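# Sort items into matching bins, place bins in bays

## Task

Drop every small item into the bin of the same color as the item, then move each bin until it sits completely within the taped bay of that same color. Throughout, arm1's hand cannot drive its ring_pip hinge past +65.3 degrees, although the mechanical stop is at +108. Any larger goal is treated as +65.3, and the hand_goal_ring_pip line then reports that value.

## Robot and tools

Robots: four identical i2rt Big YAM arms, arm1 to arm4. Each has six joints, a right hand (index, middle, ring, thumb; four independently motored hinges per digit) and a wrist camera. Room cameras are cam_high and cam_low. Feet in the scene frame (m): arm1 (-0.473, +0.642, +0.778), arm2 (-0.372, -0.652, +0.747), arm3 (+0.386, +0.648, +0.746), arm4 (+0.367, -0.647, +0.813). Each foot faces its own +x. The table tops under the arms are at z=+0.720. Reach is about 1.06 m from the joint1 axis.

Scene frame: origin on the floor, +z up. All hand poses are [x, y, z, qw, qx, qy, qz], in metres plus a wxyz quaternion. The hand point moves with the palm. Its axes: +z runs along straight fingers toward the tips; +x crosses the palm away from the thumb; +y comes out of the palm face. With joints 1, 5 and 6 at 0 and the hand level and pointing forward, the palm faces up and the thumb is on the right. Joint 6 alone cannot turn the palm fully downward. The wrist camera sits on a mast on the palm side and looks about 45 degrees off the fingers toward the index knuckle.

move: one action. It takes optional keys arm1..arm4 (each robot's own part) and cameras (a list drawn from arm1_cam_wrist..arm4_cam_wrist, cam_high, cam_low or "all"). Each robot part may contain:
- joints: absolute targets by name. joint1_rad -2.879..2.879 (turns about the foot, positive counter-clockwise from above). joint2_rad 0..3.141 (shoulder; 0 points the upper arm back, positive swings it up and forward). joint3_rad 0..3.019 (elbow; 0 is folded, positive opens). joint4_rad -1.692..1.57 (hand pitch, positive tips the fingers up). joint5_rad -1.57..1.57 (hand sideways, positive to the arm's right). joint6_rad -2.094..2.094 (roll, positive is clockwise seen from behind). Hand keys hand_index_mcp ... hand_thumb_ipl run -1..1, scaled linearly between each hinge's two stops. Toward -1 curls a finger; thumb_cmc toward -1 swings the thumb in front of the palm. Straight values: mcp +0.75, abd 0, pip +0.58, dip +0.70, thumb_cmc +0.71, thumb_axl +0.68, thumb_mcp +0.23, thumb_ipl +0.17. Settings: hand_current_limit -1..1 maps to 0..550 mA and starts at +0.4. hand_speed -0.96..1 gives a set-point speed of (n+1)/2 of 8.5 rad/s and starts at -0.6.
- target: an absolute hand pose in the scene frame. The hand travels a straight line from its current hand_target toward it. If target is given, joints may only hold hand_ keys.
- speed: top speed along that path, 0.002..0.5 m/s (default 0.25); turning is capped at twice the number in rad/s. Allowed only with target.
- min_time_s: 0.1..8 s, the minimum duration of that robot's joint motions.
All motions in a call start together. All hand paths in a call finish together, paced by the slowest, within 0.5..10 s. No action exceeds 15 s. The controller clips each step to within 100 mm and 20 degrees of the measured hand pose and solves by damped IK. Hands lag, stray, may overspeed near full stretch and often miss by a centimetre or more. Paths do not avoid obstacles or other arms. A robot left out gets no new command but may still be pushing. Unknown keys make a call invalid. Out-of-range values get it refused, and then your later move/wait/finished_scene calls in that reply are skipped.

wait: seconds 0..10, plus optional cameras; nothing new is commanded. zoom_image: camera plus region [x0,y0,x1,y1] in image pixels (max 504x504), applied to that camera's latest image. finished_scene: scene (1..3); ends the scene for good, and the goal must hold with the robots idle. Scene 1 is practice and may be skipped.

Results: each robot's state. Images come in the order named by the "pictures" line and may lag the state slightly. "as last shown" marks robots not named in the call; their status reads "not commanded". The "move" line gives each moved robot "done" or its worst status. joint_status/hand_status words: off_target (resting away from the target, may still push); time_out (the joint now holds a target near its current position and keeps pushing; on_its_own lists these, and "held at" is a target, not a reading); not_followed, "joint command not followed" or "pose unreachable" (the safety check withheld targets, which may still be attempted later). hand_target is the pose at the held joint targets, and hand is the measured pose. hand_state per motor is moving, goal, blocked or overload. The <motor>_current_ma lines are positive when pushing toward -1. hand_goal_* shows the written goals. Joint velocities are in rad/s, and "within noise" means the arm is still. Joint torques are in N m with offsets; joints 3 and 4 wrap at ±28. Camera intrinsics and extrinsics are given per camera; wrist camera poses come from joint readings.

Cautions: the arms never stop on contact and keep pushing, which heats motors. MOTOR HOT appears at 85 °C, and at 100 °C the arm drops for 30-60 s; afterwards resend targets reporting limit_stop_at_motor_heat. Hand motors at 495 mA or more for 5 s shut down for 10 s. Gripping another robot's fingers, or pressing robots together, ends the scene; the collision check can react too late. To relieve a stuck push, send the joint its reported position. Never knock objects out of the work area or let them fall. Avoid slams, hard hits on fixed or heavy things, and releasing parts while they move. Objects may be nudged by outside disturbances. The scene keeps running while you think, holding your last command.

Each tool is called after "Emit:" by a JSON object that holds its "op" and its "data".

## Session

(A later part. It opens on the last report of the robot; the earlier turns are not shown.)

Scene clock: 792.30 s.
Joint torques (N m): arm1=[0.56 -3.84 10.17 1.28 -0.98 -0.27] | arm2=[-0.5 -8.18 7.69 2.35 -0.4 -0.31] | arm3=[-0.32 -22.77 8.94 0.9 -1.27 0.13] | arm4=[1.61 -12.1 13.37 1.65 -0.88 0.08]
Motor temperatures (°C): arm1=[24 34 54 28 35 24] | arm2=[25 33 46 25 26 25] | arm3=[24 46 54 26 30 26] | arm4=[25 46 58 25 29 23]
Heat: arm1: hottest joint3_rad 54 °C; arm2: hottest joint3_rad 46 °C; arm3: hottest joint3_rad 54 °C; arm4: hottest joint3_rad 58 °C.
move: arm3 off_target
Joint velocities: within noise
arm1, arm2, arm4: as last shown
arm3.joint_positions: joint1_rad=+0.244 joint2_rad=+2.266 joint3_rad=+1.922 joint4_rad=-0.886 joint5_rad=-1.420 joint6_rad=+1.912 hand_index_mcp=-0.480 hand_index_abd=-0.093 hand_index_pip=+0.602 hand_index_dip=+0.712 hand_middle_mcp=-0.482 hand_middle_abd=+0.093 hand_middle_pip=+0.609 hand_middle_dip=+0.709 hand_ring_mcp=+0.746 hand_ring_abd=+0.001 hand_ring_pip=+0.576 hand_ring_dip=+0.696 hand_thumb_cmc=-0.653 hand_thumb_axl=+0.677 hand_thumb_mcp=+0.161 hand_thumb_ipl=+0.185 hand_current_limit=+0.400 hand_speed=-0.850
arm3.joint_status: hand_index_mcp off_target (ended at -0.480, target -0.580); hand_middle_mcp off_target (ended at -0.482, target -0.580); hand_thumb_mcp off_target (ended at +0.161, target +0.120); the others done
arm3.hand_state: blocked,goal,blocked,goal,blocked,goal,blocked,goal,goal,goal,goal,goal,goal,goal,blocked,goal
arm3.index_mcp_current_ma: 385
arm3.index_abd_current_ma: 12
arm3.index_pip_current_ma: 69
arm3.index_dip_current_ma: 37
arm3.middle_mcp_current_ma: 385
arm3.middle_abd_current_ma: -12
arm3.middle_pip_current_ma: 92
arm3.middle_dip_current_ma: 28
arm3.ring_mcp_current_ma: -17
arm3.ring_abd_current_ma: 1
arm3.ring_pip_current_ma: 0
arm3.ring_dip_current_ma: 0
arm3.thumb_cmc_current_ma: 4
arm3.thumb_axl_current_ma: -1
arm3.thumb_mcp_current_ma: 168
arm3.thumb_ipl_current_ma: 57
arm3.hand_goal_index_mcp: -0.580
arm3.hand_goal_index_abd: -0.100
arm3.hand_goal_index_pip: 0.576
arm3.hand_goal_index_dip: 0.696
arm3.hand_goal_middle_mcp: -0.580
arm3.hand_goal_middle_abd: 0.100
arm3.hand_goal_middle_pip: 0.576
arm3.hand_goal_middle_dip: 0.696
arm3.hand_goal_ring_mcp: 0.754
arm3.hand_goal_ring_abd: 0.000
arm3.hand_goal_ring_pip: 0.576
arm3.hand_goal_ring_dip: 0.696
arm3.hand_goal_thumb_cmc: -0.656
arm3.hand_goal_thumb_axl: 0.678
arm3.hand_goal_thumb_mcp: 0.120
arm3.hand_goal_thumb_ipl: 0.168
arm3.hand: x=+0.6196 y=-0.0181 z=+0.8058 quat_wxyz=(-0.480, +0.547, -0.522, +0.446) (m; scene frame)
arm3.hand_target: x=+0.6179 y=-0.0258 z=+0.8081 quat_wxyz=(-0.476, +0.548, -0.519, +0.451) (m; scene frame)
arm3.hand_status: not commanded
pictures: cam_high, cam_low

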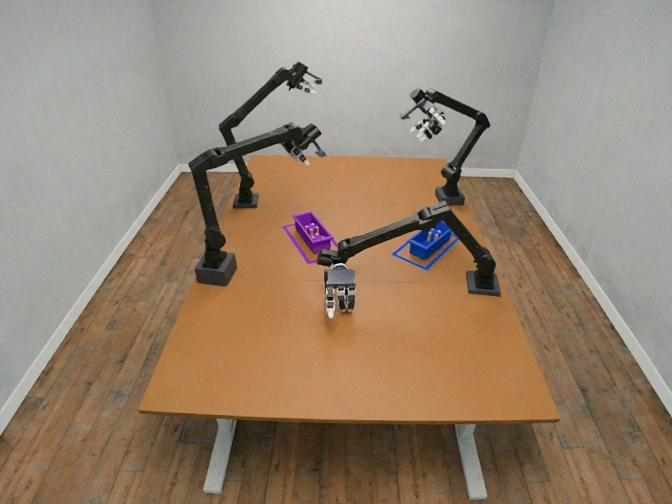

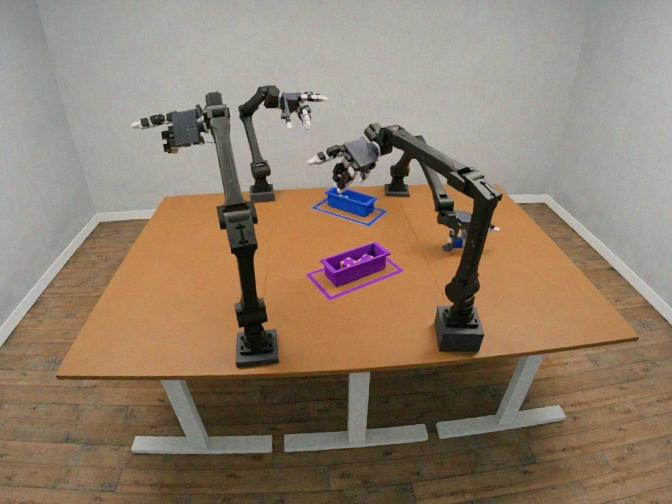

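Emit:
{"op": "move", "data": {"arm3": {"joints": {"joint2_rad": 1.95}, "min_time_s": 4}, "arm4": {"joints": {"joint2_rad": 1.0}, "min_time_s": 4}, "cameras": ["cam_high", "cam_low", "arm3_cam_wrist"]}}

Emit:
{"op": "zoom_image", "data": {"camera": "cam_low", "region": [400, 120, 520, 240]}}

Scene clock: 804.37 s.
Joint torques (N m): arm1=[0.56 -3.84 10.14 1.26 -0.98 -0.26] | arm2=[-0.21 -8.18 7.71 2.36 -0.36 -0.27] | arm3=[-0.26 -23 9.8 1.24 -1.12 0.06] | arm4=[1.61 -2.78 12.18 2.1 -0.53 -0.02]
Motor temperatures (°C): arm1=[24 33 54 28 35 24] | arm2=[25 33 46 25 26 25] | arm3=[24 46 54 26 30 26] | arm4=[25 45 58 25 28 23]
Heat: arm1: hottest joint3_rad 54 °C; arm2: hottest joint3_rad 46 °C; arm3: hottest joint3_rad 54 °C; arm4: hottest joint3_rad 58 °C.
move: arm3 done; arm4 done
Joint velocities: within noise
arm1, arm2: as last shown
arm3.joint_positions: joint1_rad=+0.244 joint2_rad=+1.973 joint3_rad=+1.922 joint4_rad=-0.886 joint5_rad=-1.420 joint6_rad=+1.912 hand_index_mcp=-0.484 hand_index_abd=-0.093 hand_index_pip=+0.602 hand_index_dip=+0.712 hand_middle_mcp=-0.486 hand_middle_abd=+0.093 hand_middle_pip=+0.609 hand_middle_dip=+0.709 hand_ring_mcp=+0.746 hand_ring_abd=+0.001 hand_ring_pip=+0.576 hand_ring_dip=+0.696 hand_thumb_cmc=-0.652 hand_thumb_axl=+0.677 hand_thumb_mcp=+0.166 hand_thumb_ipl=+0.188 hand_current_limit=+0.400 hand_speed=-0.850
arm3.joint_status: all done
arm3.hand_state: blocked,goal,blocked,goal,blocked,goal,blocked,goal,goal,goal,goal,goal,goal,goal,blocked,goal
arm3.index_mcp_current_ma: 376
arm3.index_abd_current_ma: 12
arm3.index_pip_current_ma: 69
arm3.index_dip_current_ma: 37
arm3.middle_mcp_current_ma: 365
arm3.middle_abd_current_ma: -12
arm3.middle_pip_current_ma: 92
arm3.middle_dip_current_ma: 28
arm3.ring_mcp_current_ma: -17
arm3.ring_abd_current_ma: 1
arm3.ring_pip_current_ma: 0
arm3.ring_dip_current_ma: 0
arm3.thumb_cmc_current_ma: 6
arm3.thumb_axl_current_ma: -1
arm3.thumb_mcp_current_ma: 190
arm3.thumb_ipl_current_ma: 69
arm3.hand_goal_index_mcp: -0.580
arm3.hand_goal_index_abd: -0.100
arm3.hand_goal_index_pip: 0.576
arm3.hand_goal_index_dip: 0.696
arm3.hand_goal_middle_mcp: -0.580
arm3.hand_goal_middle_abd: 0.100
arm3.hand_goal_middle_pip: 0.576
arm3.hand_goal_middle_dip: 0.696
arm3.hand_goal_ring_mcp: 0.754
arm3.hand_goal_ring_abd: 0.000
arm3.hand_goal_ring_pip: 0.576
arm3.hand_goal_ring_dip: 0.696
arm3.hand_goal_thumb_cmc: -0.656
arm3.hand_goal_thumb_axl: 0.678
arm3.hand_goal_thumb_mcp: 0.120
arm3.hand_goal_thumb_ipl: 0.168
arm3.hand: x=+0.6187 y=-0.0103 z=+1.0002 quat_wxyz=(-0.403, +0.603, -0.444, +0.526) (m; scene frame)
arm3.hand_target: x=+0.6164 y=-0.0126 z=+1.0255 quat_wxyz=(-0.390, +0.609, -0.432, +0.538) (m; scene frame)
arm3.hand_status: not commanded
arm4.joint_positions: joint1_rad=+0.670 joint2_rad=+1.002 joint3_rad=+1.657 joint4_rad=-1.176 joint5_rad=-1.431 joint6_rad=+1.563 hand_index_mcp=-0.285 hand_index_abd=-0.095 hand_index_pip=+0.578 hand_index_dip=+0.699 hand_middle_mcp=-0.285 hand_middle_abd=+0.091 hand_middle_pip=+0.578 hand_middle_dip=+0.698 hand_ring_mcp=+0.746 hand_ring_abd=+0.001 hand_ring_pip=+0.576 hand_ring_dip=+0.696 hand_thumb_cmc=-0.650 hand_thumb_axl=+0.680 hand_thumb_mcp=+0.247 hand_thumb_ipl=+0.170 hand_current_limit=+0.400 hand_speed=-0.700
arm4.joint_status: all done
arm4.hand_state: goal,goal,goal,goal,goal,goal,goal,goal,goal,goal,goal,goal,goal,goal,goal,goal
arm4.index_mcp_current_ma: -4
arm4.index_abd_current_ma: 3
arm4.index_pip_current_ma: 1
arm4.index_dip_current_ma: 2
arm4.middle_mcp_current_ma: -4
arm4.middle_abd_current_ma: -7
arm4.middle_pip_current_ma: 1
arm4.middle_dip_current_ma: 1
arm4.ring_mcp_current_ma: -7
arm4.ring_abd_current_ma: 0
arm4.ring_pip_current_ma: 0
arm4.ring_dip_current_ma: 0
arm4.thumb_cmc_current_ma: 5
arm4.thumb_axl_current_ma: 1
arm4.thumb_mcp_current_ma: -2
arm4.thumb_ipl_current_ma: 1
arm4.hand_goal_index_mcp: -0.280
arm4.hand_goal_index_abd: -0.100
arm4.hand_goal_index_pip: 0.576
arm4.hand_goal_index_dip: 0.696
arm4.hand_goal_middle_mcp: -0.280
arm4.hand_goal_middle_abd: 0.100
arm4.hand_goal_middle_pip: 0.576
arm4.hand_goal_middle_dip: 0.696
arm4.hand_goal_ring_mcp: 0.754
arm4.hand_goal_ring_abd: 0.000
arm4.hand_goal_ring_pip: 0.576
arm4.hand_goal_ring_dip: 0.696
arm4.hand_goal_thumb_cmc: -0.656
arm4.hand_goal_thumb_axl: 0.678
arm4.hand_goal_thumb_mcp: 0.250
arm4.hand_goal_thumb_ipl: 0.168
arm4.hand: x=+0.0664 y=-0.4516 z=+1.4238 quat_wxyz=(-0.613, +0.035, +0.731, -0.299) (m; scene frame)
arm4.hand_target: x=+0.0692 y=-0.4618 z=+1.4500 quat_wxyz=(-0.623, +0.013, +0.728, -0.286) (m; scene frame)
arm4.hand_status: not commanded
pictures: arm3_cam_wrist, cam_high, cam_low
camera_calibration:
arm3_cam_wrist: T_world_to_cam=[[-0.140785, 0.596392, -0.790251, 0.914138], [-0.713851, 0.491925, 0.498424, -0.105726], [0.686, 0.634292, 0.35648, -0.653626], [0, 0, 0, 1]] pos_world=[0.501612, -0.0785863, 1.0081]

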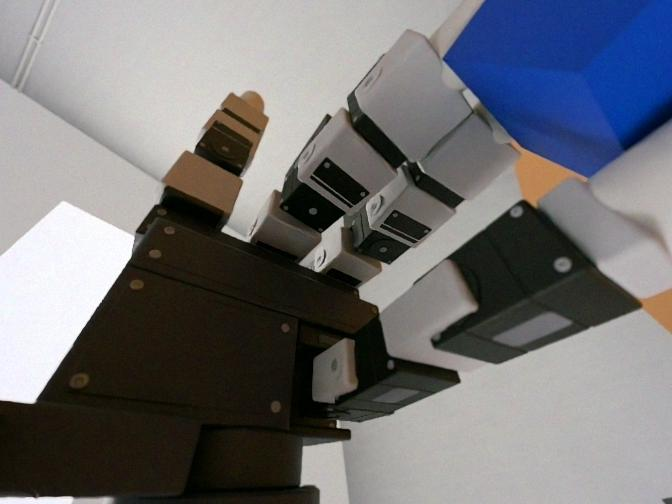

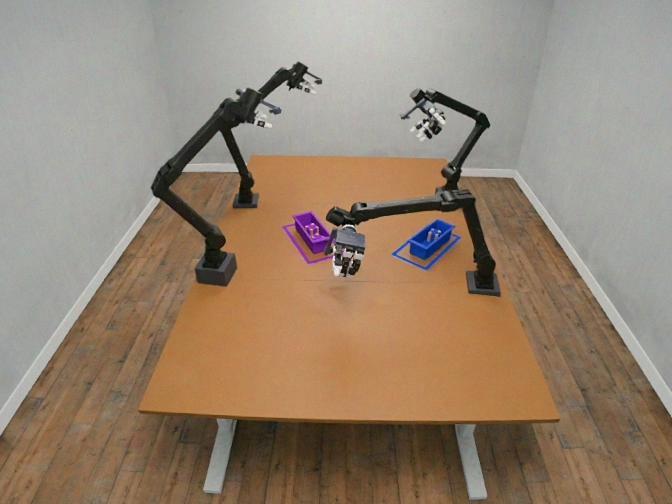

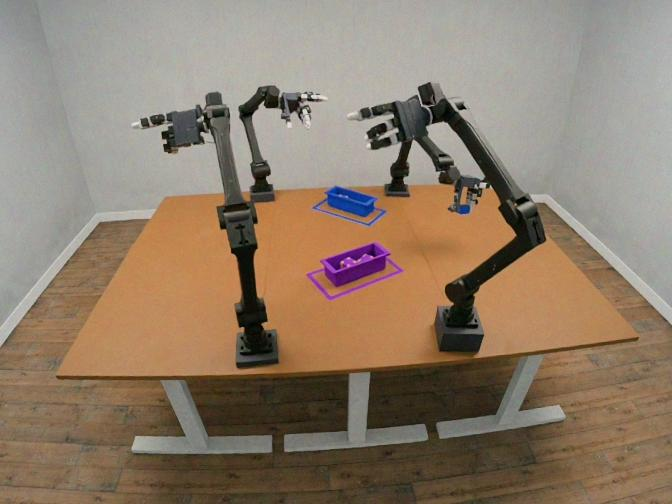

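Scaled by 4.200 from the camera's 672x504 image, which has a finer 960x720 frame.

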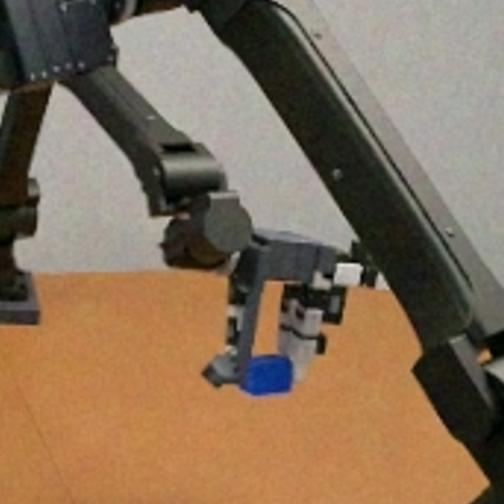

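Emit:
{"op": "zoom_image", "data": {"camera": "cam_high", "region": [390, 205, 470, 275]}}

Emit:
{"op": "zoom_image", "data": {"camera": "cam_low", "region": [305, 175, 395, 235]}}

Scaled by 6.300 from the camera's 672x504 image, which has a finer 960x720 frame.

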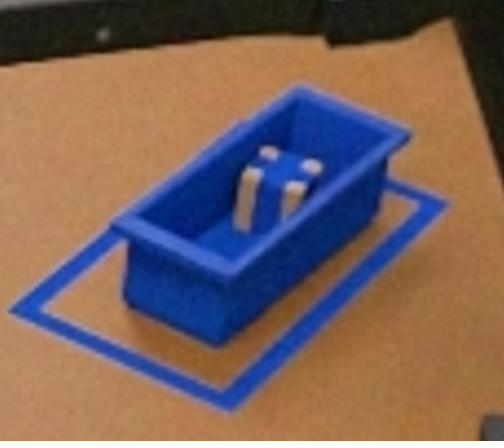

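Scaled by 5.600 from the camera's 672x504 image, which has a finer 960x720 frame.

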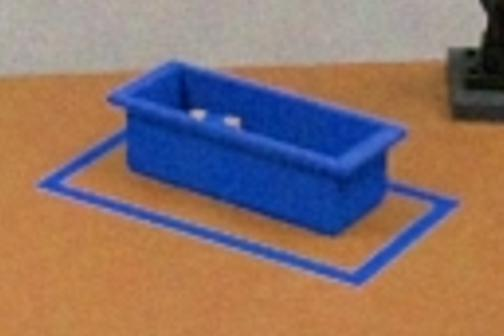

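Emit:
{"op": "move", "data": {"arm3": {"joints": {"joint1_rad": -0.96, "joint2_rad": 1.311, "joint3_rad": 0.96, "joint4_rad": -1.183, "joint5_rad": -1.42, "joint6_rad": 1.6}, "min_time_s": 7}, "arm1": {"joints": {"joint1_rad": -0.3}, "min_time_s": 4}, "cameras": ["cam_high", "cam_low"]}}

Emit:
{"op": "zoom_image", "data": {"camera": "cam_high", "region": [380, 185, 480, 265]}}

Emit:
{"op": "zoom_image", "data": {"camera": "cam_low", "region": [305, 145, 415, 235]}}

Scene clock: 838.47 s.
Joint torques (N m): arm1=[0.56 -3.84 10.15 1.28 -0.98 -0.27] | arm2=[-0.32 -8.7 7.57 2.4 -0.37 -0.31] | arm3=[-1.14 -10.87 6.57 -0.08 -1.24 -0.05] | arm4=[1.55 -2.73 12.19 2.1 -0.54 -0.02]
Motor temperatures (°C): arm1=[24 31 55 28 34 24] | arm2=[25 33 46 25 26 25] | arm3=[24 45 54 26 29 26] | arm4=[25 41 59 25 27 23]
Heat: arm1: hottest joint3_rad 55 °C; arm2: hottest joint3_rad 46 °C; arm3: hottest joint3_rad 54 °C; arm4: hottest joint3_rad 59 °C.
move: arm1 done; arm3 done
Joint velocities: within noise
arm1.joint_positions: joint1_rad=-0.287 joint2_rad=+1.009 joint3_rad=+1.440 joint4_rad=-1.174 joint5_rad=-1.428 joint6_rad=+1.511 hand_index_mcp=-0.328 hand_index_abd=-0.087 hand_index_pip=+0.575 hand_index_dip=+0.697 hand_middle_mcp=-0.341 hand_middle_abd=+0.098 hand_middle_pip=+0.571 hand_middle_dip=+0.693 hand_ring_mcp=+0.746 hand_ring_abd=+0.001 hand_ring_pip=+0.576 hand_ring_dip=+0.696 hand_thumb_cmc=-0.652 hand_thumb_axl=+0.676 hand_thumb_mcp=+0.231 hand_thumb_ipl=+0.170 hand_current_limit=+0.400 hand_speed=-0.700
arm1.joint_status: all done
arm1.hand_state: goal,goal,goal,goal,goal,goal,goal,goal,goal,goal,goal,goal,goal,goal,goal,goal
arm1.index_mcp_current_ma: 1
arm1.index_abd_current_ma: 12
arm1.index_pip_current_ma: 0
arm1.index_dip_current_ma: 0
arm1.middle_mcp_current_ma: 0
arm1.middle_abd_current_ma: -1
arm1.middle_pip_current_ma: -3
arm1.middle_dip_current_ma: -2
arm1.ring_mcp_current_ma: -9
arm1.ring_abd_current_ma: 0
arm1.ring_pip_current_ma: 0
arm1.ring_dip_current_ma: 0
arm1.thumb_cmc_current_ma: 3
arm1.thumb_axl_current_ma: -1
arm1.thumb_mcp_current_ma: 1
arm1.thumb_ipl_current_ma: 1
arm1.hand_goal_index_mcp: -0.330
arm1.hand_goal_index_abd: -0.100
arm1.hand_goal_index_pip: 0.576
arm1.hand_goal_index_dip: 0.696
arm1.hand_goal_middle_mcp: -0.340
arm1.hand_goal_middle_abd: 0.100
arm1.hand_goal_middle_pip: 0.576
arm1.hand_goal_middle_dip: 0.696
arm1.hand_goal_ring_mcp: 0.754
arm1.hand_goal_ring_abd: 0.000
arm1.hand_goal_ring_pip: 0.576
arm1.hand_goal_ring_dip: 0.696
arm1.hand_goal_thumb_cmc: -0.656
arm1.hand_goal_thumb_axl: 0.678
arm1.hand_goal_thumb_mcp: 0.230
arm1.hand_goal_thumb_ipl: 0.168
arm1.hand: x=-0.3767 y=+0.2703 z=+1.2863 quat_wxyz=(-0.131, +0.657, -0.343, +0.658) (m; scene frame)
arm1.hand_target: x=-0.3805 y=+0.2734 z=+1.3069 quat_wxyz=(-0.110, +0.662, -0.330, +0.665) (m; scene frame)
arm1.hand_status: not commanded
arm2.joint_positions: joint1_rad=+0.192 joint2_rad=+1.303 joint3_rad=+1.993 joint4_rad=-1.274 joint5_rad=-1.418 joint6_rad=+1.513 hand_index_mcp=-0.287 hand_index_abd=-0.093 hand_index_pip=+0.578 hand_index_dip=+0.699 hand_middle_mcp=-0.283 hand_middle_abd=+0.093 hand_middle_pip=+0.579 hand_middle_dip=+0.699 hand_ring_mcp=+0.746 hand_ring_abd=+0.001 hand_ring_pip=+0.576 hand_ring_dip=+0.696 hand_thumb_cmc=-0.650 hand_thumb_axl=+0.679 hand_thumb_mcp=+0.257 hand_thumb_ipl=+0.170 hand_current_limit=+0.400 hand_speed=-0.750
arm2.joint_status: not commanded
arm2.hand_state: goal,goal,goal,goal,goal,goal,goal,goal,goal,goal,goal,goal,goal,goal,goal,goal
arm2.index_mcp_current_ma: -8
arm2.index_abd_current_ma: 7
arm2.index_pip_current_ma: 1
arm2.index_dip_current_ma: 2
arm2.middle_mcp_current_ma: -3
arm2.middle_abd_current_ma: -7
arm2.middle_pip_current_ma: 2
arm2.middle_dip_current_ma: 3
arm2.ring_mcp_current_ma: -10
arm2.ring_abd_current_ma: 0
arm2.ring_pip_current_ma: 0
arm2.ring_dip_current_ma: 0
arm2.thumb_cmc_current_ma: 7
arm2.thumb_axl_current_ma: 1
arm2.thumb_mcp_current_ma: -3
arm2.thumb_ipl_current_ma: 2
arm2.hand_goal_index_mcp: -0.280
arm2.hand_goal_index_abd: -0.100
arm2.hand_goal_index_pip: 0.576
arm2.hand_goal_index_dip: 0.696
arm2.hand_goal_middle_mcp: -0.280
arm2.hand_goal_middle_abd: 0.100
arm2.hand_goal_middle_pip: 0.576
arm2.hand_goal_middle_dip: 0.696
arm2.hand_goal_ring_mcp: 0.754
arm2.hand_goal_ring_abd: 0.000
arm2.hand_goal_ring_pip: 0.576
arm2.hand_goal_ring_dip: 0.696
arm2.hand_goal_thumb_cmc: -0.656
arm2.hand_goal_thumb_axl: 0.678
arm2.hand_goal_thumb_mcp: 0.260
arm2.hand_goal_thumb_ipl: 0.168
arm2.hand: x=-0.6348 y=-0.2887 z=+1.3920 quat_wxyz=(-0.644, +0.130, +0.720, -0.225) (m; scene frame)
arm2.hand_target: x=-0.6379 y=-0.2895 z=+1.3926 quat_wxyz=(-0.645, +0.123, +0.721, -0.222) (m; scene frame)
arm2.hand_status: not commanded
arm3.joint_positions: joint1_rad=-0.949 joint2_rad=+1.328 joint3_rad=+0.965 joint4_rad=-1.176 joint5_rad=-1.420 joint6_rad=+1.610 hand_index_mcp=-0.484 hand_index_abd=-0.093 hand_index_pip=+0.602 hand_index_dip=+0.712 hand_middle_mcp=-0.487 hand_middle_abd=+0.093 hand_middle_pip=+0.609 hand_middle_dip=+0.709 hand_ring_mcp=+0.746 hand_ring_abd=+0.001 hand_ring_pip=+0.576 hand_ring_dip=+0.696 hand_thumb_cmc=-0.652 hand_thumb_axl=+0.677 hand_thumb_mcp=+0.166 hand_thumb_ipl=+0.188 hand_current_limit=+0.400 hand_speed=-0.850
arm3.joint_status: all done
arm3.hand_state: blocked,goal,blocked,goal,blocked,goal,blocked,goal,goal,goal,goal,goal,goal,goal,blocked,goal
arm3.index_mcp_current_ma: 375
arm3.index_abd_current_ma: 12
arm3.index_pip_current_ma: 69
arm3.index_dip_current_ma: 37
arm3.middle_mcp_current_ma: 363
arm3.middle_abd_current_ma: -12
arm3.middle_pip_current_ma: 92
arm3.middle_dip_current_ma: 28
arm3.ring_mcp_current_ma: -17
arm3.ring_abd_current_ma: 1
arm3.ring_pip_current_ma: 0
arm3.ring_dip_current_ma: 0
arm3.thumb_cmc_current_ma: 7
arm3.thumb_axl_current_ma: -1
arm3.thumb_mcp_current_ma: 191
arm3.thumb_ipl_current_ma: 70
arm3.hand_goal_index_mcp: -0.580
arm3.hand_goal_index_abd: -0.100
arm3.hand_goal_index_pip: 0.576
arm3.hand_goal_index_dip: 0.696
arm3.hand_goal_middle_mcp: -0.580
arm3.hand_goal_middle_abd: 0.100
arm3.hand_goal_middle_pip: 0.576
arm3.hand_goal_middle_dip: 0.696
arm3.hand_goal_ring_mcp: 0.754
arm3.hand_goal_ring_abd: 0.000
arm3.hand_goal_ring_pip: 0.576
arm3.hand_goal_ring_dip: 0.696
arm3.hand_goal_thumb_cmc: -0.656
arm3.hand_goal_thumb_axl: 0.678
arm3.hand_goal_thumb_mcp: 0.120
arm3.hand_goal_thumb_ipl: 0.168
arm3.hand: x=+0.1654 y=+0.3490 z=+0.9370 quat_wxyz=(-0.158, +0.178, -0.742, +0.627) (m; scene frame)
arm3.hand_target: x=+0.1649 y=+0.3530 z=+0.9403 quat_wxyz=(-0.150, +0.179, -0.742, +0.629) (m; scene frame)
arm3.hand_status: not commanded
arm4: as last shown
pictures: cam_high, cam_low

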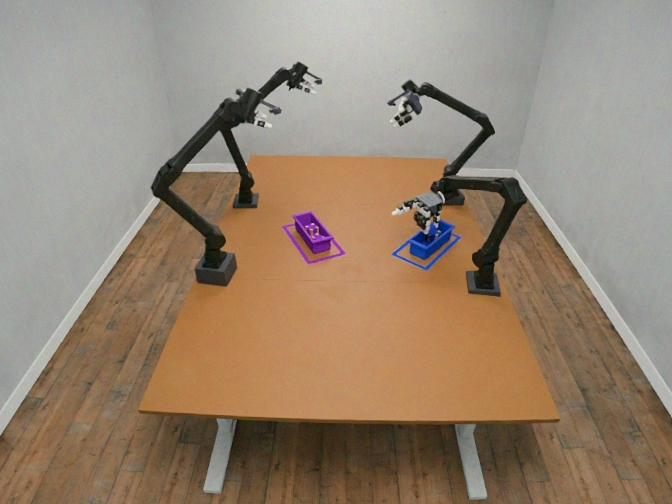

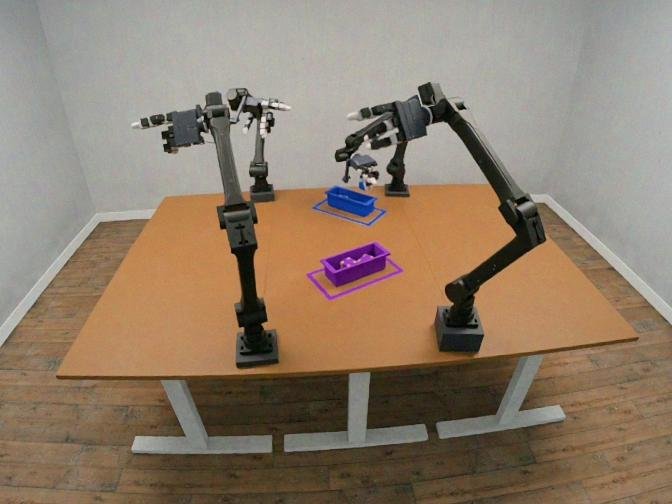

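Scaled by 5.040 from the camera's 672x504 image, which has a finer 960x720 frame.

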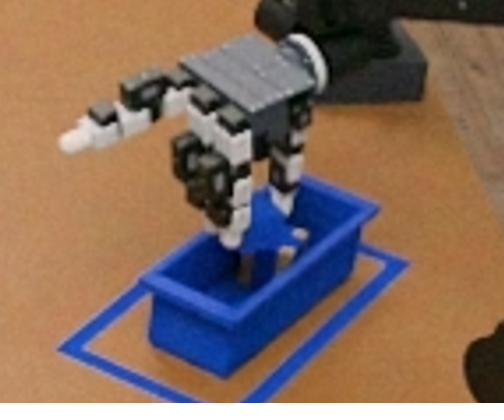

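Scaled by 4.582 from the camera's 672x504 image, which has a finer 960x720 frame.

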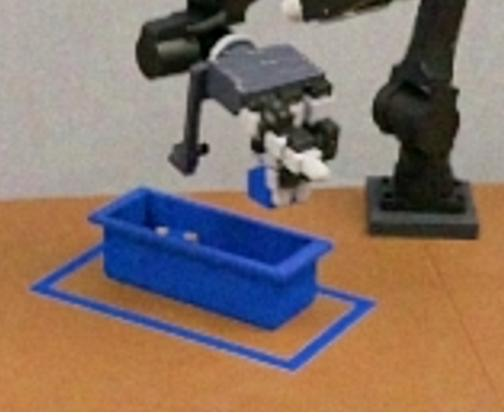

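Emit:
{"op": "move", "data": {"arm3": {"target": [0.149, 0.335, 0.913, 0.2027, -0.2332, 0.7177, -0.6240], "speed": 0.05}, "cameras": ["cam_high", "cam_low"]}}

Emit:
{"op": "zoom_image", "data": {"camera": "cam_high", "region": [390, 195, 470, 265]}}

Emit:
{"op": "zoom_image", "data": {"camera": "cam_low", "region": [315, 155, 395, 235]}}

Scene clock: 863.83 s.
Joint torques (N m): arm1=[0.5 -3.84 10.15 1.28 -0.98 -0.27] | arm2=[-0.5 -8.23 7.66 2.48 -0.39 -0.32] | arm3=[0.97 -11.28 9.58 -1.01 -0.95 -0.05] | arm4=[1.55 -2.73 12.18 2.1 -0.53 -0.02]
Motor temperatures (°C): arm1=[24 31 56 28 34 24] | arm2=[25 33 46 25 26 25] | arm3=[24 41 48 26 29 26] | arm4=[25 39 59 25 27 23]
Heat: arm1: hottest joint3_rad 56 °C; arm2: hottest joint3_rad 46 °C; arm3: hottest joint3_rad 48 °C; arm4: hottest joint3_rad 59 °C.
move: arm3 off_target
Joint velocities: within noise
arm1, arm2, arm4: as last shown
arm3.joint_positions: joint1_rad=-0.939 joint2_rad=+1.570 joint3_rad=+1.079 joint4_rad=-1.695 joint5_rad=-1.398 joint6_rad=+0.976 hand_index_mcp=-0.484 hand_index_abd=-0.093 hand_index_pip=+0.602 hand_index_dip=+0.712 hand_middle_mcp=-0.487 hand_middle_abd=+0.092 hand_middle_pip=+0.609 hand_middle_dip=+0.709 hand_ring_mcp=+0.746 hand_ring_abd=+0.001 hand_ring_pip=+0.576 hand_ring_dip=+0.696 hand_thumb_cmc=-0.652 hand_thumb_axl=+0.677 hand_thumb_mcp=+0.166 hand_thumb_ipl=+0.188 hand_current_limit=+0.400 hand_speed=-0.850
arm3.joint_status: not commanded
arm3.hand_state: blocked,goal,blocked,goal,blocked,goal,blocked,goal,goal,goal,goal,goal,goal,goal,blocked,goal
arm3.index_mcp_current_ma: 375
arm3.index_abd_current_ma: 12
arm3.index_pip_current_ma: 69
arm3.index_dip_current_ma: 37
arm3.middle_mcp_current_ma: 363
arm3.middle_abd_current_ma: -12
arm3.middle_pip_current_ma: 92
arm3.middle_dip_current_ma: 28
arm3.ring_mcp_current_ma: -17
arm3.ring_abd_current_ma: 1
arm3.ring_pip_current_ma: 0
arm3.ring_dip_current_ma: 0
arm3.thumb_cmc_current_ma: 6
arm3.thumb_axl_current_ma: -1
arm3.thumb_mcp_current_ma: 191
arm3.thumb_ipl_current_ma: 70
arm3.hand_goal_index_mcp: -0.580
arm3.hand_goal_index_abd: -0.100
arm3.hand_goal_index_pip: 0.576
arm3.hand_goal_index_dip: 0.696
arm3.hand_goal_middle_mcp: -0.580
arm3.hand_goal_middle_abd: 0.100
arm3.hand_goal_middle_pip: 0.576
arm3.hand_goal_middle_dip: 0.696
arm3.hand_goal_ring_mcp: 0.754
arm3.hand_goal_ring_abd: 0.000
arm3.hand_goal_ring_pip: 0.576
arm3.hand_goal_ring_dip: 0.696
arm3.hand_goal_thumb_cmc: -0.656
arm3.hand_goal_thumb_axl: 0.678
arm3.hand_goal_thumb_mcp: 0.120
arm3.hand_goal_thumb_ipl: 0.168
arm3.hand: x=+0.1594 y=+0.3453 z=+0.9025 quat_wxyz=(-0.203, +0.211, -0.730, +0.618) (m; scene frame)
arm3.hand_target: x=+0.1497 y=+0.3351 z=+0.9130 quat_wxyz=(-0.193, +0.228, -0.726, +0.619) (m; scene frame)
arm3.hand_status: off_target (0.018 m and 3.0 deg from the pose sent, 0.032 m and 8.6 deg at the start; a joint's target at an end of its range on 27 of 77 steps)
pictures: cam_high, cam_low

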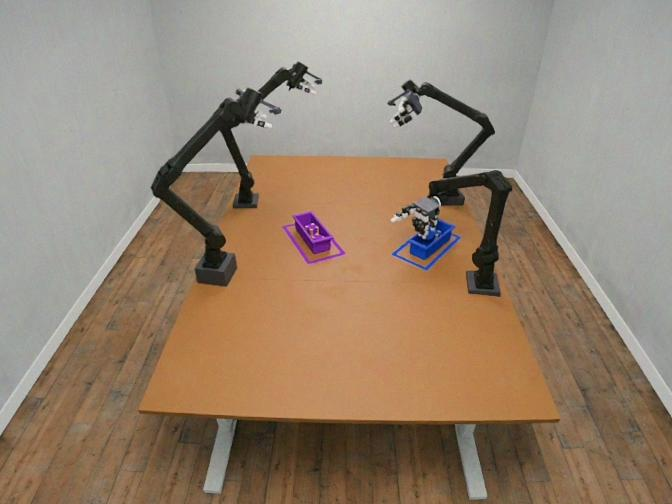

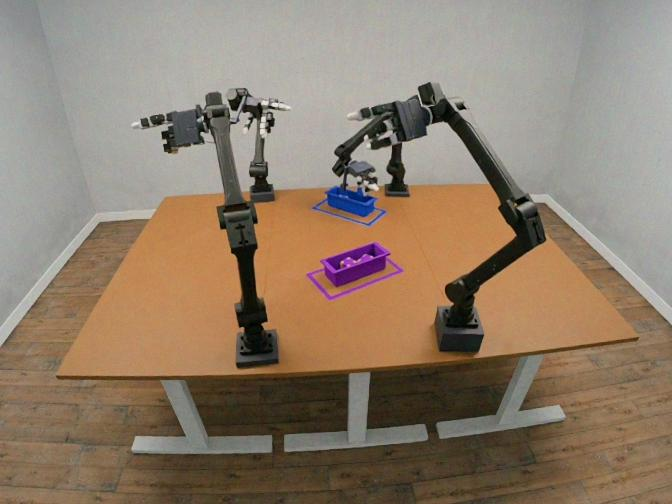

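Scaled by 6.300 from the camera's 672x504 image, which has a finer 960x720 frame.

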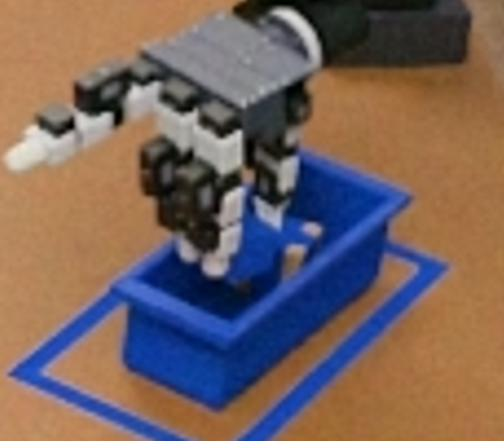

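Scaled by 6.300 from the camera's 672x504 image, which has a finer 960x720 frame.

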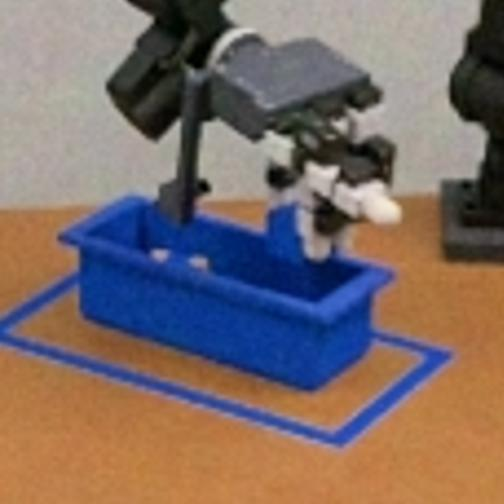

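Emit:
{"op": "move", "data": {"arm3": {"joints": {"joint2_rad": 1.615, "joint4_rad": -1.68}, "min_time_s": 2.5}, "cameras": ["cam_high", "cam_low"]}}

Emit:
{"op": "zoom_image", "data": {"camera": "cam_high", "region": [390, 195, 470, 265]}}

Emit:
{"op": "zoom_image", "data": {"camera": "cam_low", "region": [315, 155, 395, 235]}}

Scene clock: 880.57 s.
Joint torques (N m): arm1=[0.5 -3.9 10.17 1.26 -0.98 -0.27] | arm2=[0.03 -7.94 7.82 2.33 -0.38 -0.3] | arm3=[0.97 -11.46 9.4 -0.42 -0.93 -0.02] | arm4=[1.55 -2.78 12.18 2.1 -0.54 -0.02]
Motor temperatures (°C): arm1=[24 30 56 28 34 24] | arm2=[25 33 46 25 26 25] | arm3=[24 39 50 26 29 26] | arm4=[25 38 60 25 27 23]
Heat: arm1: hottest joint3_rad 56 °C; arm2: hottest joint3_rad 46 °C; arm3: hottest joint3_rad 50 °C; arm4: hottest joint3_rad 60 °C.
move: arm3 done
Joint velocities: within noise
arm1, arm2, arm4: as last shown
arm3.joint_positions: joint1_rad=-0.939 joint2_rad=+1.606 joint3_rad=+1.079 joint4_rad=-1.685 joint5_rad=-1.398 joint6_rad=+0.975 hand_index_mcp=-0.484 hand_index_abd=-0.093 hand_index_pip=+0.602 hand_index_dip=+0.712 hand_middle_mcp=-0.487 hand_middle_abd=+0.092 hand_middle_pip=+0.609 hand_middle_dip=+0.709 hand_ring_mcp=+0.746 hand_ring_abd=+0.001 hand_ring_pip=+0.576 hand_ring_dip=+0.696 hand_thumb_cmc=-0.652 hand_thumb_axl=+0.677 hand_thumb_mcp=+0.166 hand_thumb_ipl=+0.188 hand_current_limit=+0.400 hand_speed=-0.850
arm3.joint_status: all done
arm3.hand_state: blocked,goal,blocked,goal,blocked,goal,blocked,goal,goal,goal,goal,goal,goal,goal,blocked,goal
arm3.index_mcp_current_ma: 375
arm3.index_abd_current_ma: 12
arm3.index_pip_current_ma: 69
arm3.index_dip_current_ma: 37
arm3.middle_mcp_current_ma: 363
arm3.middle_abd_current_ma: -12
arm3.middle_pip_current_ma: 92
arm3.middle_dip_current_ma: 28
arm3.ring_mcp_current_ma: -17
arm3.ring_abd_current_ma: 1
arm3.ring_pip_current_ma: 0
arm3.ring_dip_current_ma: 0
arm3.thumb_cmc_current_ma: 6
arm3.thumb_axl_current_ma: -1
arm3.thumb_mcp_current_ma: 191
arm3.thumb_ipl_current_ma: 70
arm3.hand_goal_index_mcp: -0.580
arm3.hand_goal_index_abd: -0.100
arm3.hand_goal_index_pip: 0.576
arm3.hand_goal_index_dip: 0.696
arm3.hand_goal_middle_mcp: -0.580
arm3.hand_goal_middle_abd: 0.100
arm3.hand_goal_middle_pip: 0.576
arm3.hand_goal_middle_dip: 0.696
arm3.hand_goal_ring_mcp: 0.754
arm3.hand_goal_ring_abd: 0.000
arm3.hand_goal_ring_pip: 0.576
arm3.hand_goal_ring_dip: 0.696
arm3.hand_goal_thumb_cmc: -0.656
arm3.hand_goal_thumb_axl: 0.678
arm3.hand_goal_thumb_mcp: 0.120
arm3.hand_goal_thumb_ipl: 0.168
arm3.hand: x=+0.1571 y=+0.3443 z=+0.8901 quat_wxyz=(-0.212, +0.202, -0.731, +0.616) (m; scene frame)
arm3.hand_target: x=+0.1445 y=+0.3324 z=+0.8980 quat_wxyz=(-0.197, +0.225, -0.727, +0.618) (m; scene frame)
arm3.hand_status: not commanded
pictures: cam_high, cam_low

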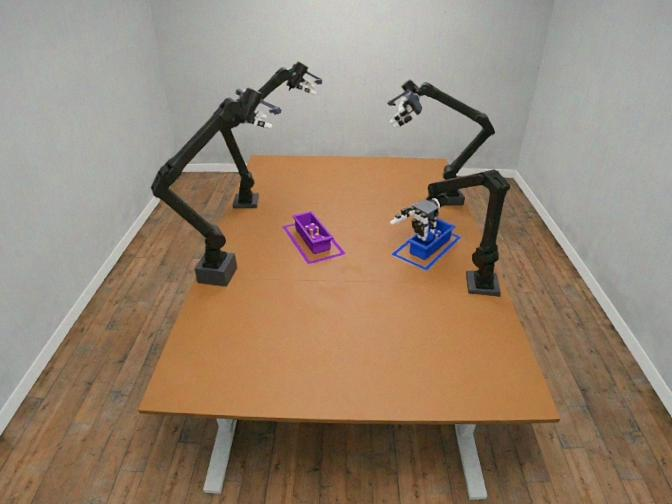

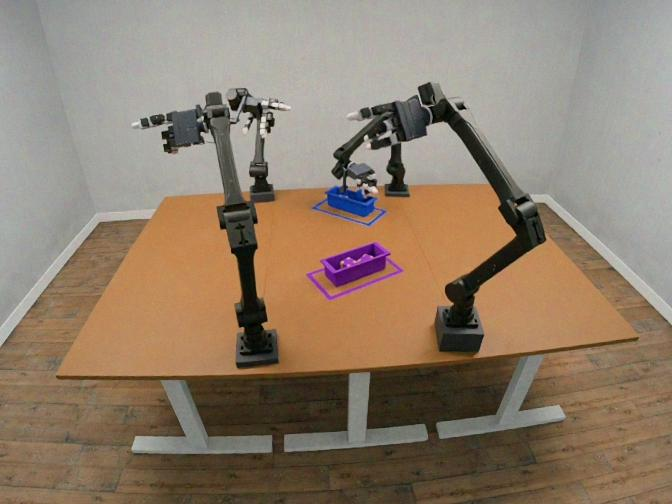

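Scaled by 6.300 from the camera's 672x504 image, which has a finer 960x720 frame.

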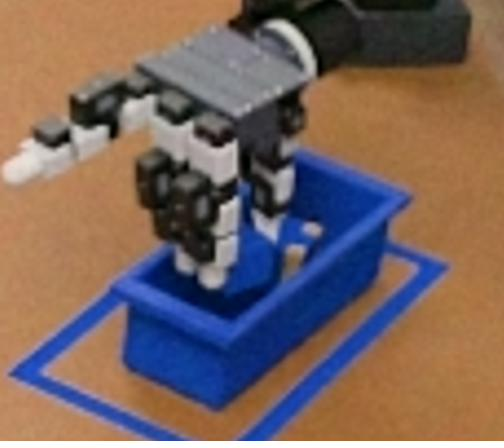

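Scaled by 6.300 from the camera's 672x504 image, which has a finer 960x720 frame.

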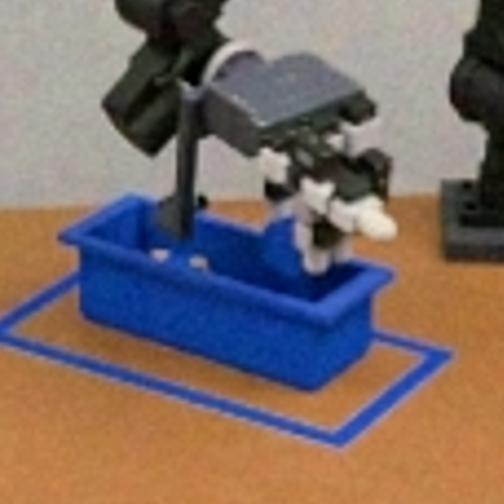

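Emit:
{"op": "move", "data": {"arm3": {"joints": {"hand_speed": -0.7, "hand_index_mcp": -0.32, "hand_middle_mcp": -0.32, "hand_thumb_mcp": 0.24}}, "cameras": ["cam_high", "cam_low"]}}

Emit:
{"op": "zoom_image", "data": {"camera": "cam_high", "region": [390, 195, 470, 265]}}

Emit:
{"op": "zoom_image", "data": {"camera": "cam_low", "region": [315, 155, 395, 235]}}

Scene clock: 889.00 s.
Joint torques (N m): arm1=[0.56 -3.9 10.15 1.26 -0.98 -0.27] | arm2=[-0.79 -8.53 7.73 2.41 -0.4 -0.32] | arm3=[0.97 -11.52 9.1 -0.42 -0.96 -0.03] | arm4=[1.61 -2.73 12.19 2.1 -0.53 -0.02]
Motor temperatures (°C): arm1=[24 30 56 28 34 24] | arm2=[25 33 46 25 26 25] | arm3=[24 38 50 26 28 26] | arm4=[25 38 60 25 27 23]
Heat: arm1: hottest joint3_rad 56 °C; arm2: hottest joint3_rad 46 °C; arm3: hottest joint3_rad 50 °C; arm4: hottest joint3_rad 60 °C.
move: arm3 done
Joint velocities: within noise
arm1, arm2, arm4: as last shown
arm3.joint_positions: joint1_rad=-0.939 joint2_rad=+1.606 joint3_rad=+1.083 joint4_rad=-1.685 joint5_rad=-1.398 joint6_rad=+0.975 hand_index_mcp=-0.325 hand_index_abd=-0.093 hand_index_pip=+0.578 hand_index_dip=+0.699 hand_middle_mcp=-0.325 hand_middle_abd=+0.092 hand_middle_pip=+0.579 hand_middle_dip=+0.699 hand_ring_mcp=+0.746 hand_ring_abd=+0.001 hand_ring_pip=+0.576 hand_ring_dip=+0.696 hand_thumb_cmc=-0.653 hand_thumb_axl=+0.677 hand_thumb_mcp=+0.237 hand_thumb_ipl=+0.170 hand_current_limit=+0.400 hand_speed=-0.700
arm3.joint_status: all done
arm3.hand_state: goal,goal,goal,goal,goal,goal,goal,goal,goal,goal,goal,goal,goal,goal,goal,goal
arm3.index_mcp_current_ma: -10
arm3.index_abd_current_ma: 12
arm3.index_pip_current_ma: 3
arm3.index_dip_current_ma: 5
arm3.middle_mcp_current_ma: -9
arm3.middle_abd_current_ma: -12
arm3.middle_pip_current_ma: 4
arm3.middle_dip_current_ma: 4
arm3.ring_mcp_current_ma: -17
arm3.ring_abd_current_ma: 1
arm3.ring_pip_current_ma: 0
arm3.ring_dip_current_ma: 0
arm3.thumb_cmc_current_ma: 4
arm3.thumb_axl_current_ma: -1
arm3.thumb_mcp_current_ma: -7
arm3.thumb_ipl_current_ma: 4
arm3.hand_goal_index_mcp: -0.320
arm3.hand_goal_index_abd: -0.100
arm3.hand_goal_index_pip: 0.576
arm3.hand_goal_index_dip: 0.696
arm3.hand_goal_middle_mcp: -0.320
arm3.hand_goal_middle_abd: 0.100
arm3.hand_goal_middle_pip: 0.576
arm3.hand_goal_middle_dip: 0.696
arm3.hand_goal_ring_mcp: 0.754
arm3.hand_goal_ring_abd: 0.000
arm3.hand_goal_ring_pip: 0.576
arm3.hand_goal_ring_dip: 0.696
arm3.hand_goal_thumb_cmc: -0.656
arm3.hand_goal_thumb_axl: 0.678
arm3.hand_goal_thumb_mcp: 0.240
arm3.hand_goal_thumb_ipl: 0.168
arm3.hand: x=+0.1559 y=+0.3434 z=+0.8911 quat_wxyz=(-0.210, +0.204, -0.731, +0.616) (m; scene frame)
arm3.hand_target: x=+0.1447 y=+0.3324 z=+0.8980 quat_wxyz=(-0.197, +0.225, -0.727, +0.618) (m; scene frame)
arm3.hand_status: not commanded
pictures: cam_high, cam_low

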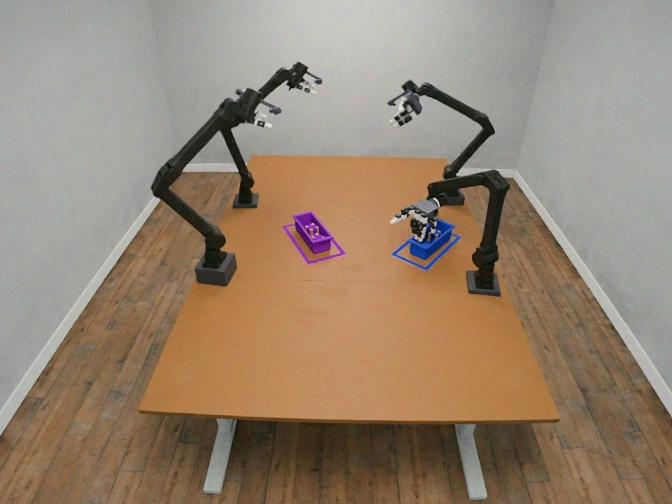

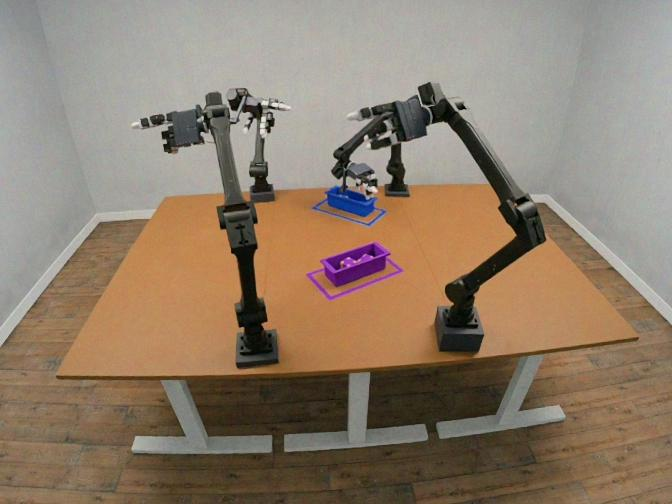

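Scaled by 6.300 from the camera's 672x504 image, which has a finer 960x720 frame.

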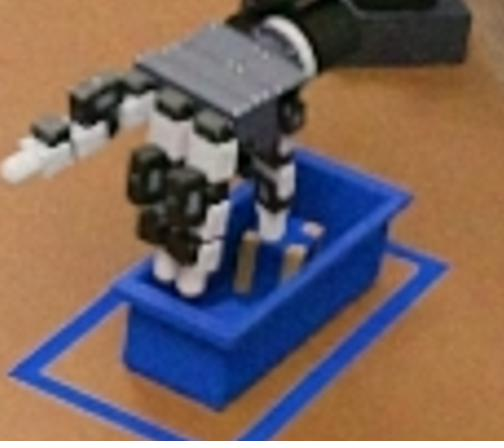

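Scaled by 6.300 from the camera's 672x504 image, which has a finer 960x720 frame.

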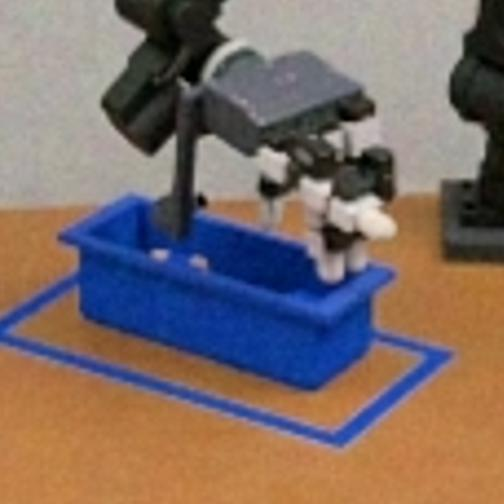

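Emit:
{"op": "move", "data": {"arm3": {"joints": {"joint2_rad": 1.30}, "min_time_s": 3.5}, "cameras": ["cam_high", "cam_low"]}}

Emit:
{"op": "zoom_image", "data": {"camera": "cam_high", "region": [390, 195, 470, 275]}}

Emit:
{"op": "zoom_image", "data": {"camera": "cam_low", "region": [305, 175, 395, 235]}}

Scene clock: 896.83 s.
Joint torques (N m): arm1=[0.5 -3.84 10.15 1.28 -0.98 -0.27] | arm2=[-0.5 -7.82 7.69 2.39 -0.38 -0.3] | arm3=[1.03 -10.17 10.35 -0.01 -1.13 -0.1] | arm4=[1.61 -2.73 12.19 2.1 -0.54 -0.02]
Motor temperatures (°C): arm1=[24 30 56 28 34 24] | arm2=[25 33 46 25 26 25] | arm3=[24 37 49 26 28 26] | arm4=[25 37 60 25 26 23]
Heat: arm1: hottest joint3_rad 56 °C; arm2: hottest joint3_rad 46 °C; arm3: hottest joint3_rad 49 °C; arm4: hottest joint3_rad 60 °C.
move: arm3 done
Joint velocities: within noise
arm1, arm2, arm4: as last shown
arm3.joint_positions: joint1_rad=-0.939 joint2_rad=+1.311 joint3_rad=+1.083 joint4_rad=-1.685 joint5_rad=-1.398 joint6_rad=+0.974 hand_index_mcp=-0.325 hand_index_abd=-0.093 hand_index_pip=+0.578 hand_index_dip=+0.699 hand_middle_mcp=-0.325 hand_middle_abd=+0.092 hand_middle_pip=+0.579 hand_middle_dip=+0.699 hand_ring_mcp=+0.746 hand_ring_abd=+0.001 hand_ring_pip=+0.576 hand_ring_dip=+0.696 hand_thumb_cmc=-0.653 hand_thumb_axl=+0.677 hand_thumb_mcp=+0.237 hand_thumb_ipl=+0.170 hand_current_limit=+0.400 hand_speed=-0.700
arm3.joint_status: all done
arm3.hand_state: goal,goal,goal,goal,goal,goal,goal,goal,goal,goal,goal,goal,goal,goal,goal,goal
arm3.index_mcp_current_ma: -10
arm3.index_abd_current_ma: 12
arm3.index_pip_current_ma: 3
arm3.index_dip_current_ma: 5
arm3.middle_mcp_current_ma: -9
arm3.middle_abd_current_ma: -12
arm3.middle_pip_current_ma: 4
arm3.middle_dip_current_ma: 4
arm3.ring_mcp_current_ma: -17
arm3.ring_abd_current_ma: 1
arm3.ring_pip_current_ma: 0
arm3.ring_dip_current_ma: 0
arm3.thumb_cmc_current_ma: 4
arm3.thumb_axl_current_ma: -1
arm3.thumb_mcp_current_ma: -7
arm3.thumb_ipl_current_ma: 4
arm3.hand_goal_index_mcp: -0.320
arm3.hand_goal_index_abd: -0.100
arm3.hand_goal_index_pip: 0.576
arm3.hand_goal_index_dip: 0.696
arm3.hand_goal_middle_mcp: -0.320
arm3.hand_goal_middle_abd: 0.100
arm3.hand_goal_middle_pip: 0.576
arm3.hand_goal_middle_dip: 0.696
arm3.hand_goal_ring_mcp: 0.754
arm3.hand_goal_ring_abd: 0.000
arm3.hand_goal_ring_pip: 0.576
arm3.hand_goal_ring_dip: 0.696
arm3.hand_goal_thumb_cmc: -0.656
arm3.hand_goal_thumb_axl: 0.678
arm3.hand_goal_thumb_mcp: 0.240
arm3.hand_goal_thumb_ipl: 0.168
arm3.hand: x=+0.1731 y=+0.3512 z=+0.9848 quat_wxyz=(-0.100, +0.298, -0.707, +0.634) (m; scene frame)
arm3.hand_target: x=+0.1665 y=+0.3428 z=+1.0027 quat_wxyz=(-0.079, +0.323, -0.697, +0.635) (m; scene frame)
arm3.hand_status: not commanded
pictures: cam_high, cam_low

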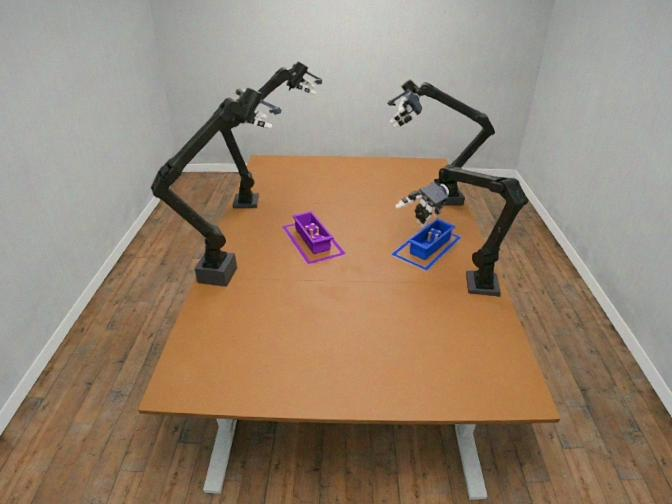

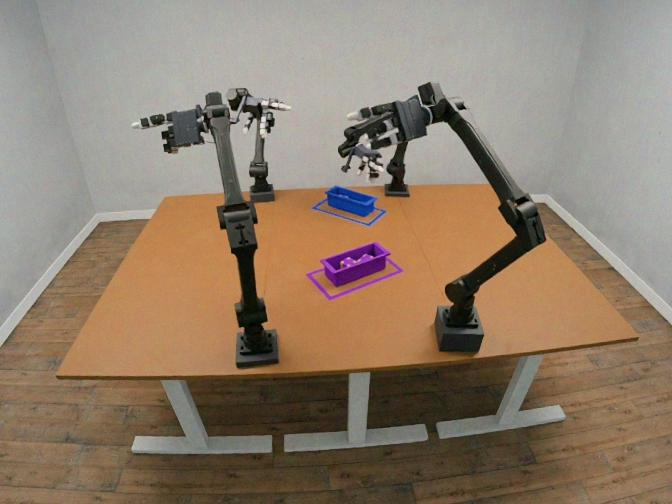

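Scaled by 6.300 from the camera's 672x504 image, which has a finer 960x720 frame.

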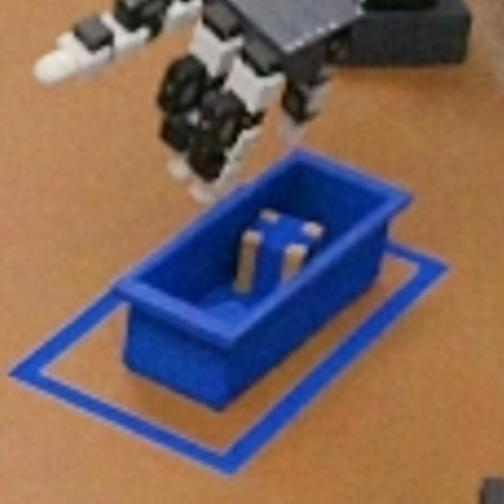

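Scaled by 5.600 from the camera's 672x504 image, which has a finer 960x720 frame.

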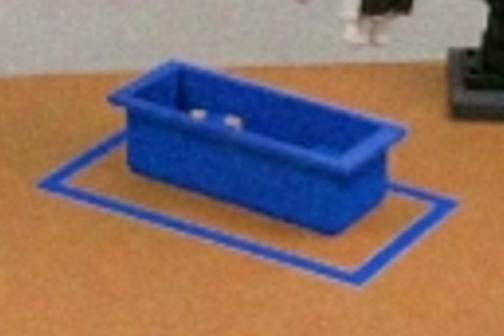

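Emit:
{"op": "zoom_image", "data": {"camera": "cam_high", "region": [405, 215, 445, 260]}}

Emit:
{"op": "zoom_image", "data": {"camera": "cam_low", "region": [325, 120, 395, 220]}}

Scaled by 11.200 from the camera's 672x504 image, which has a finer 960x720 frame.

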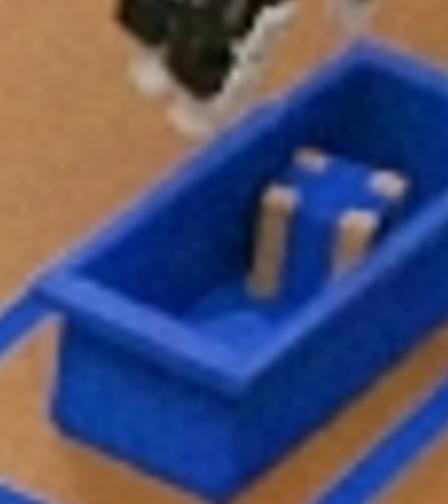

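Scaled by 5.040 from the camera's 672x504 image, which has a finer 960x720 frame.

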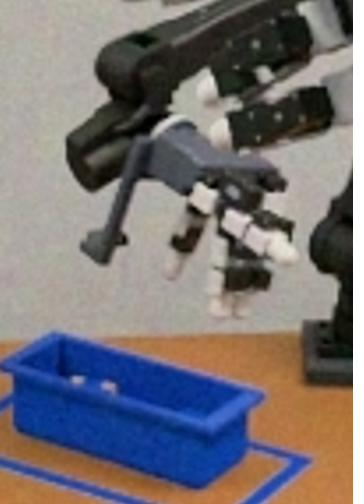

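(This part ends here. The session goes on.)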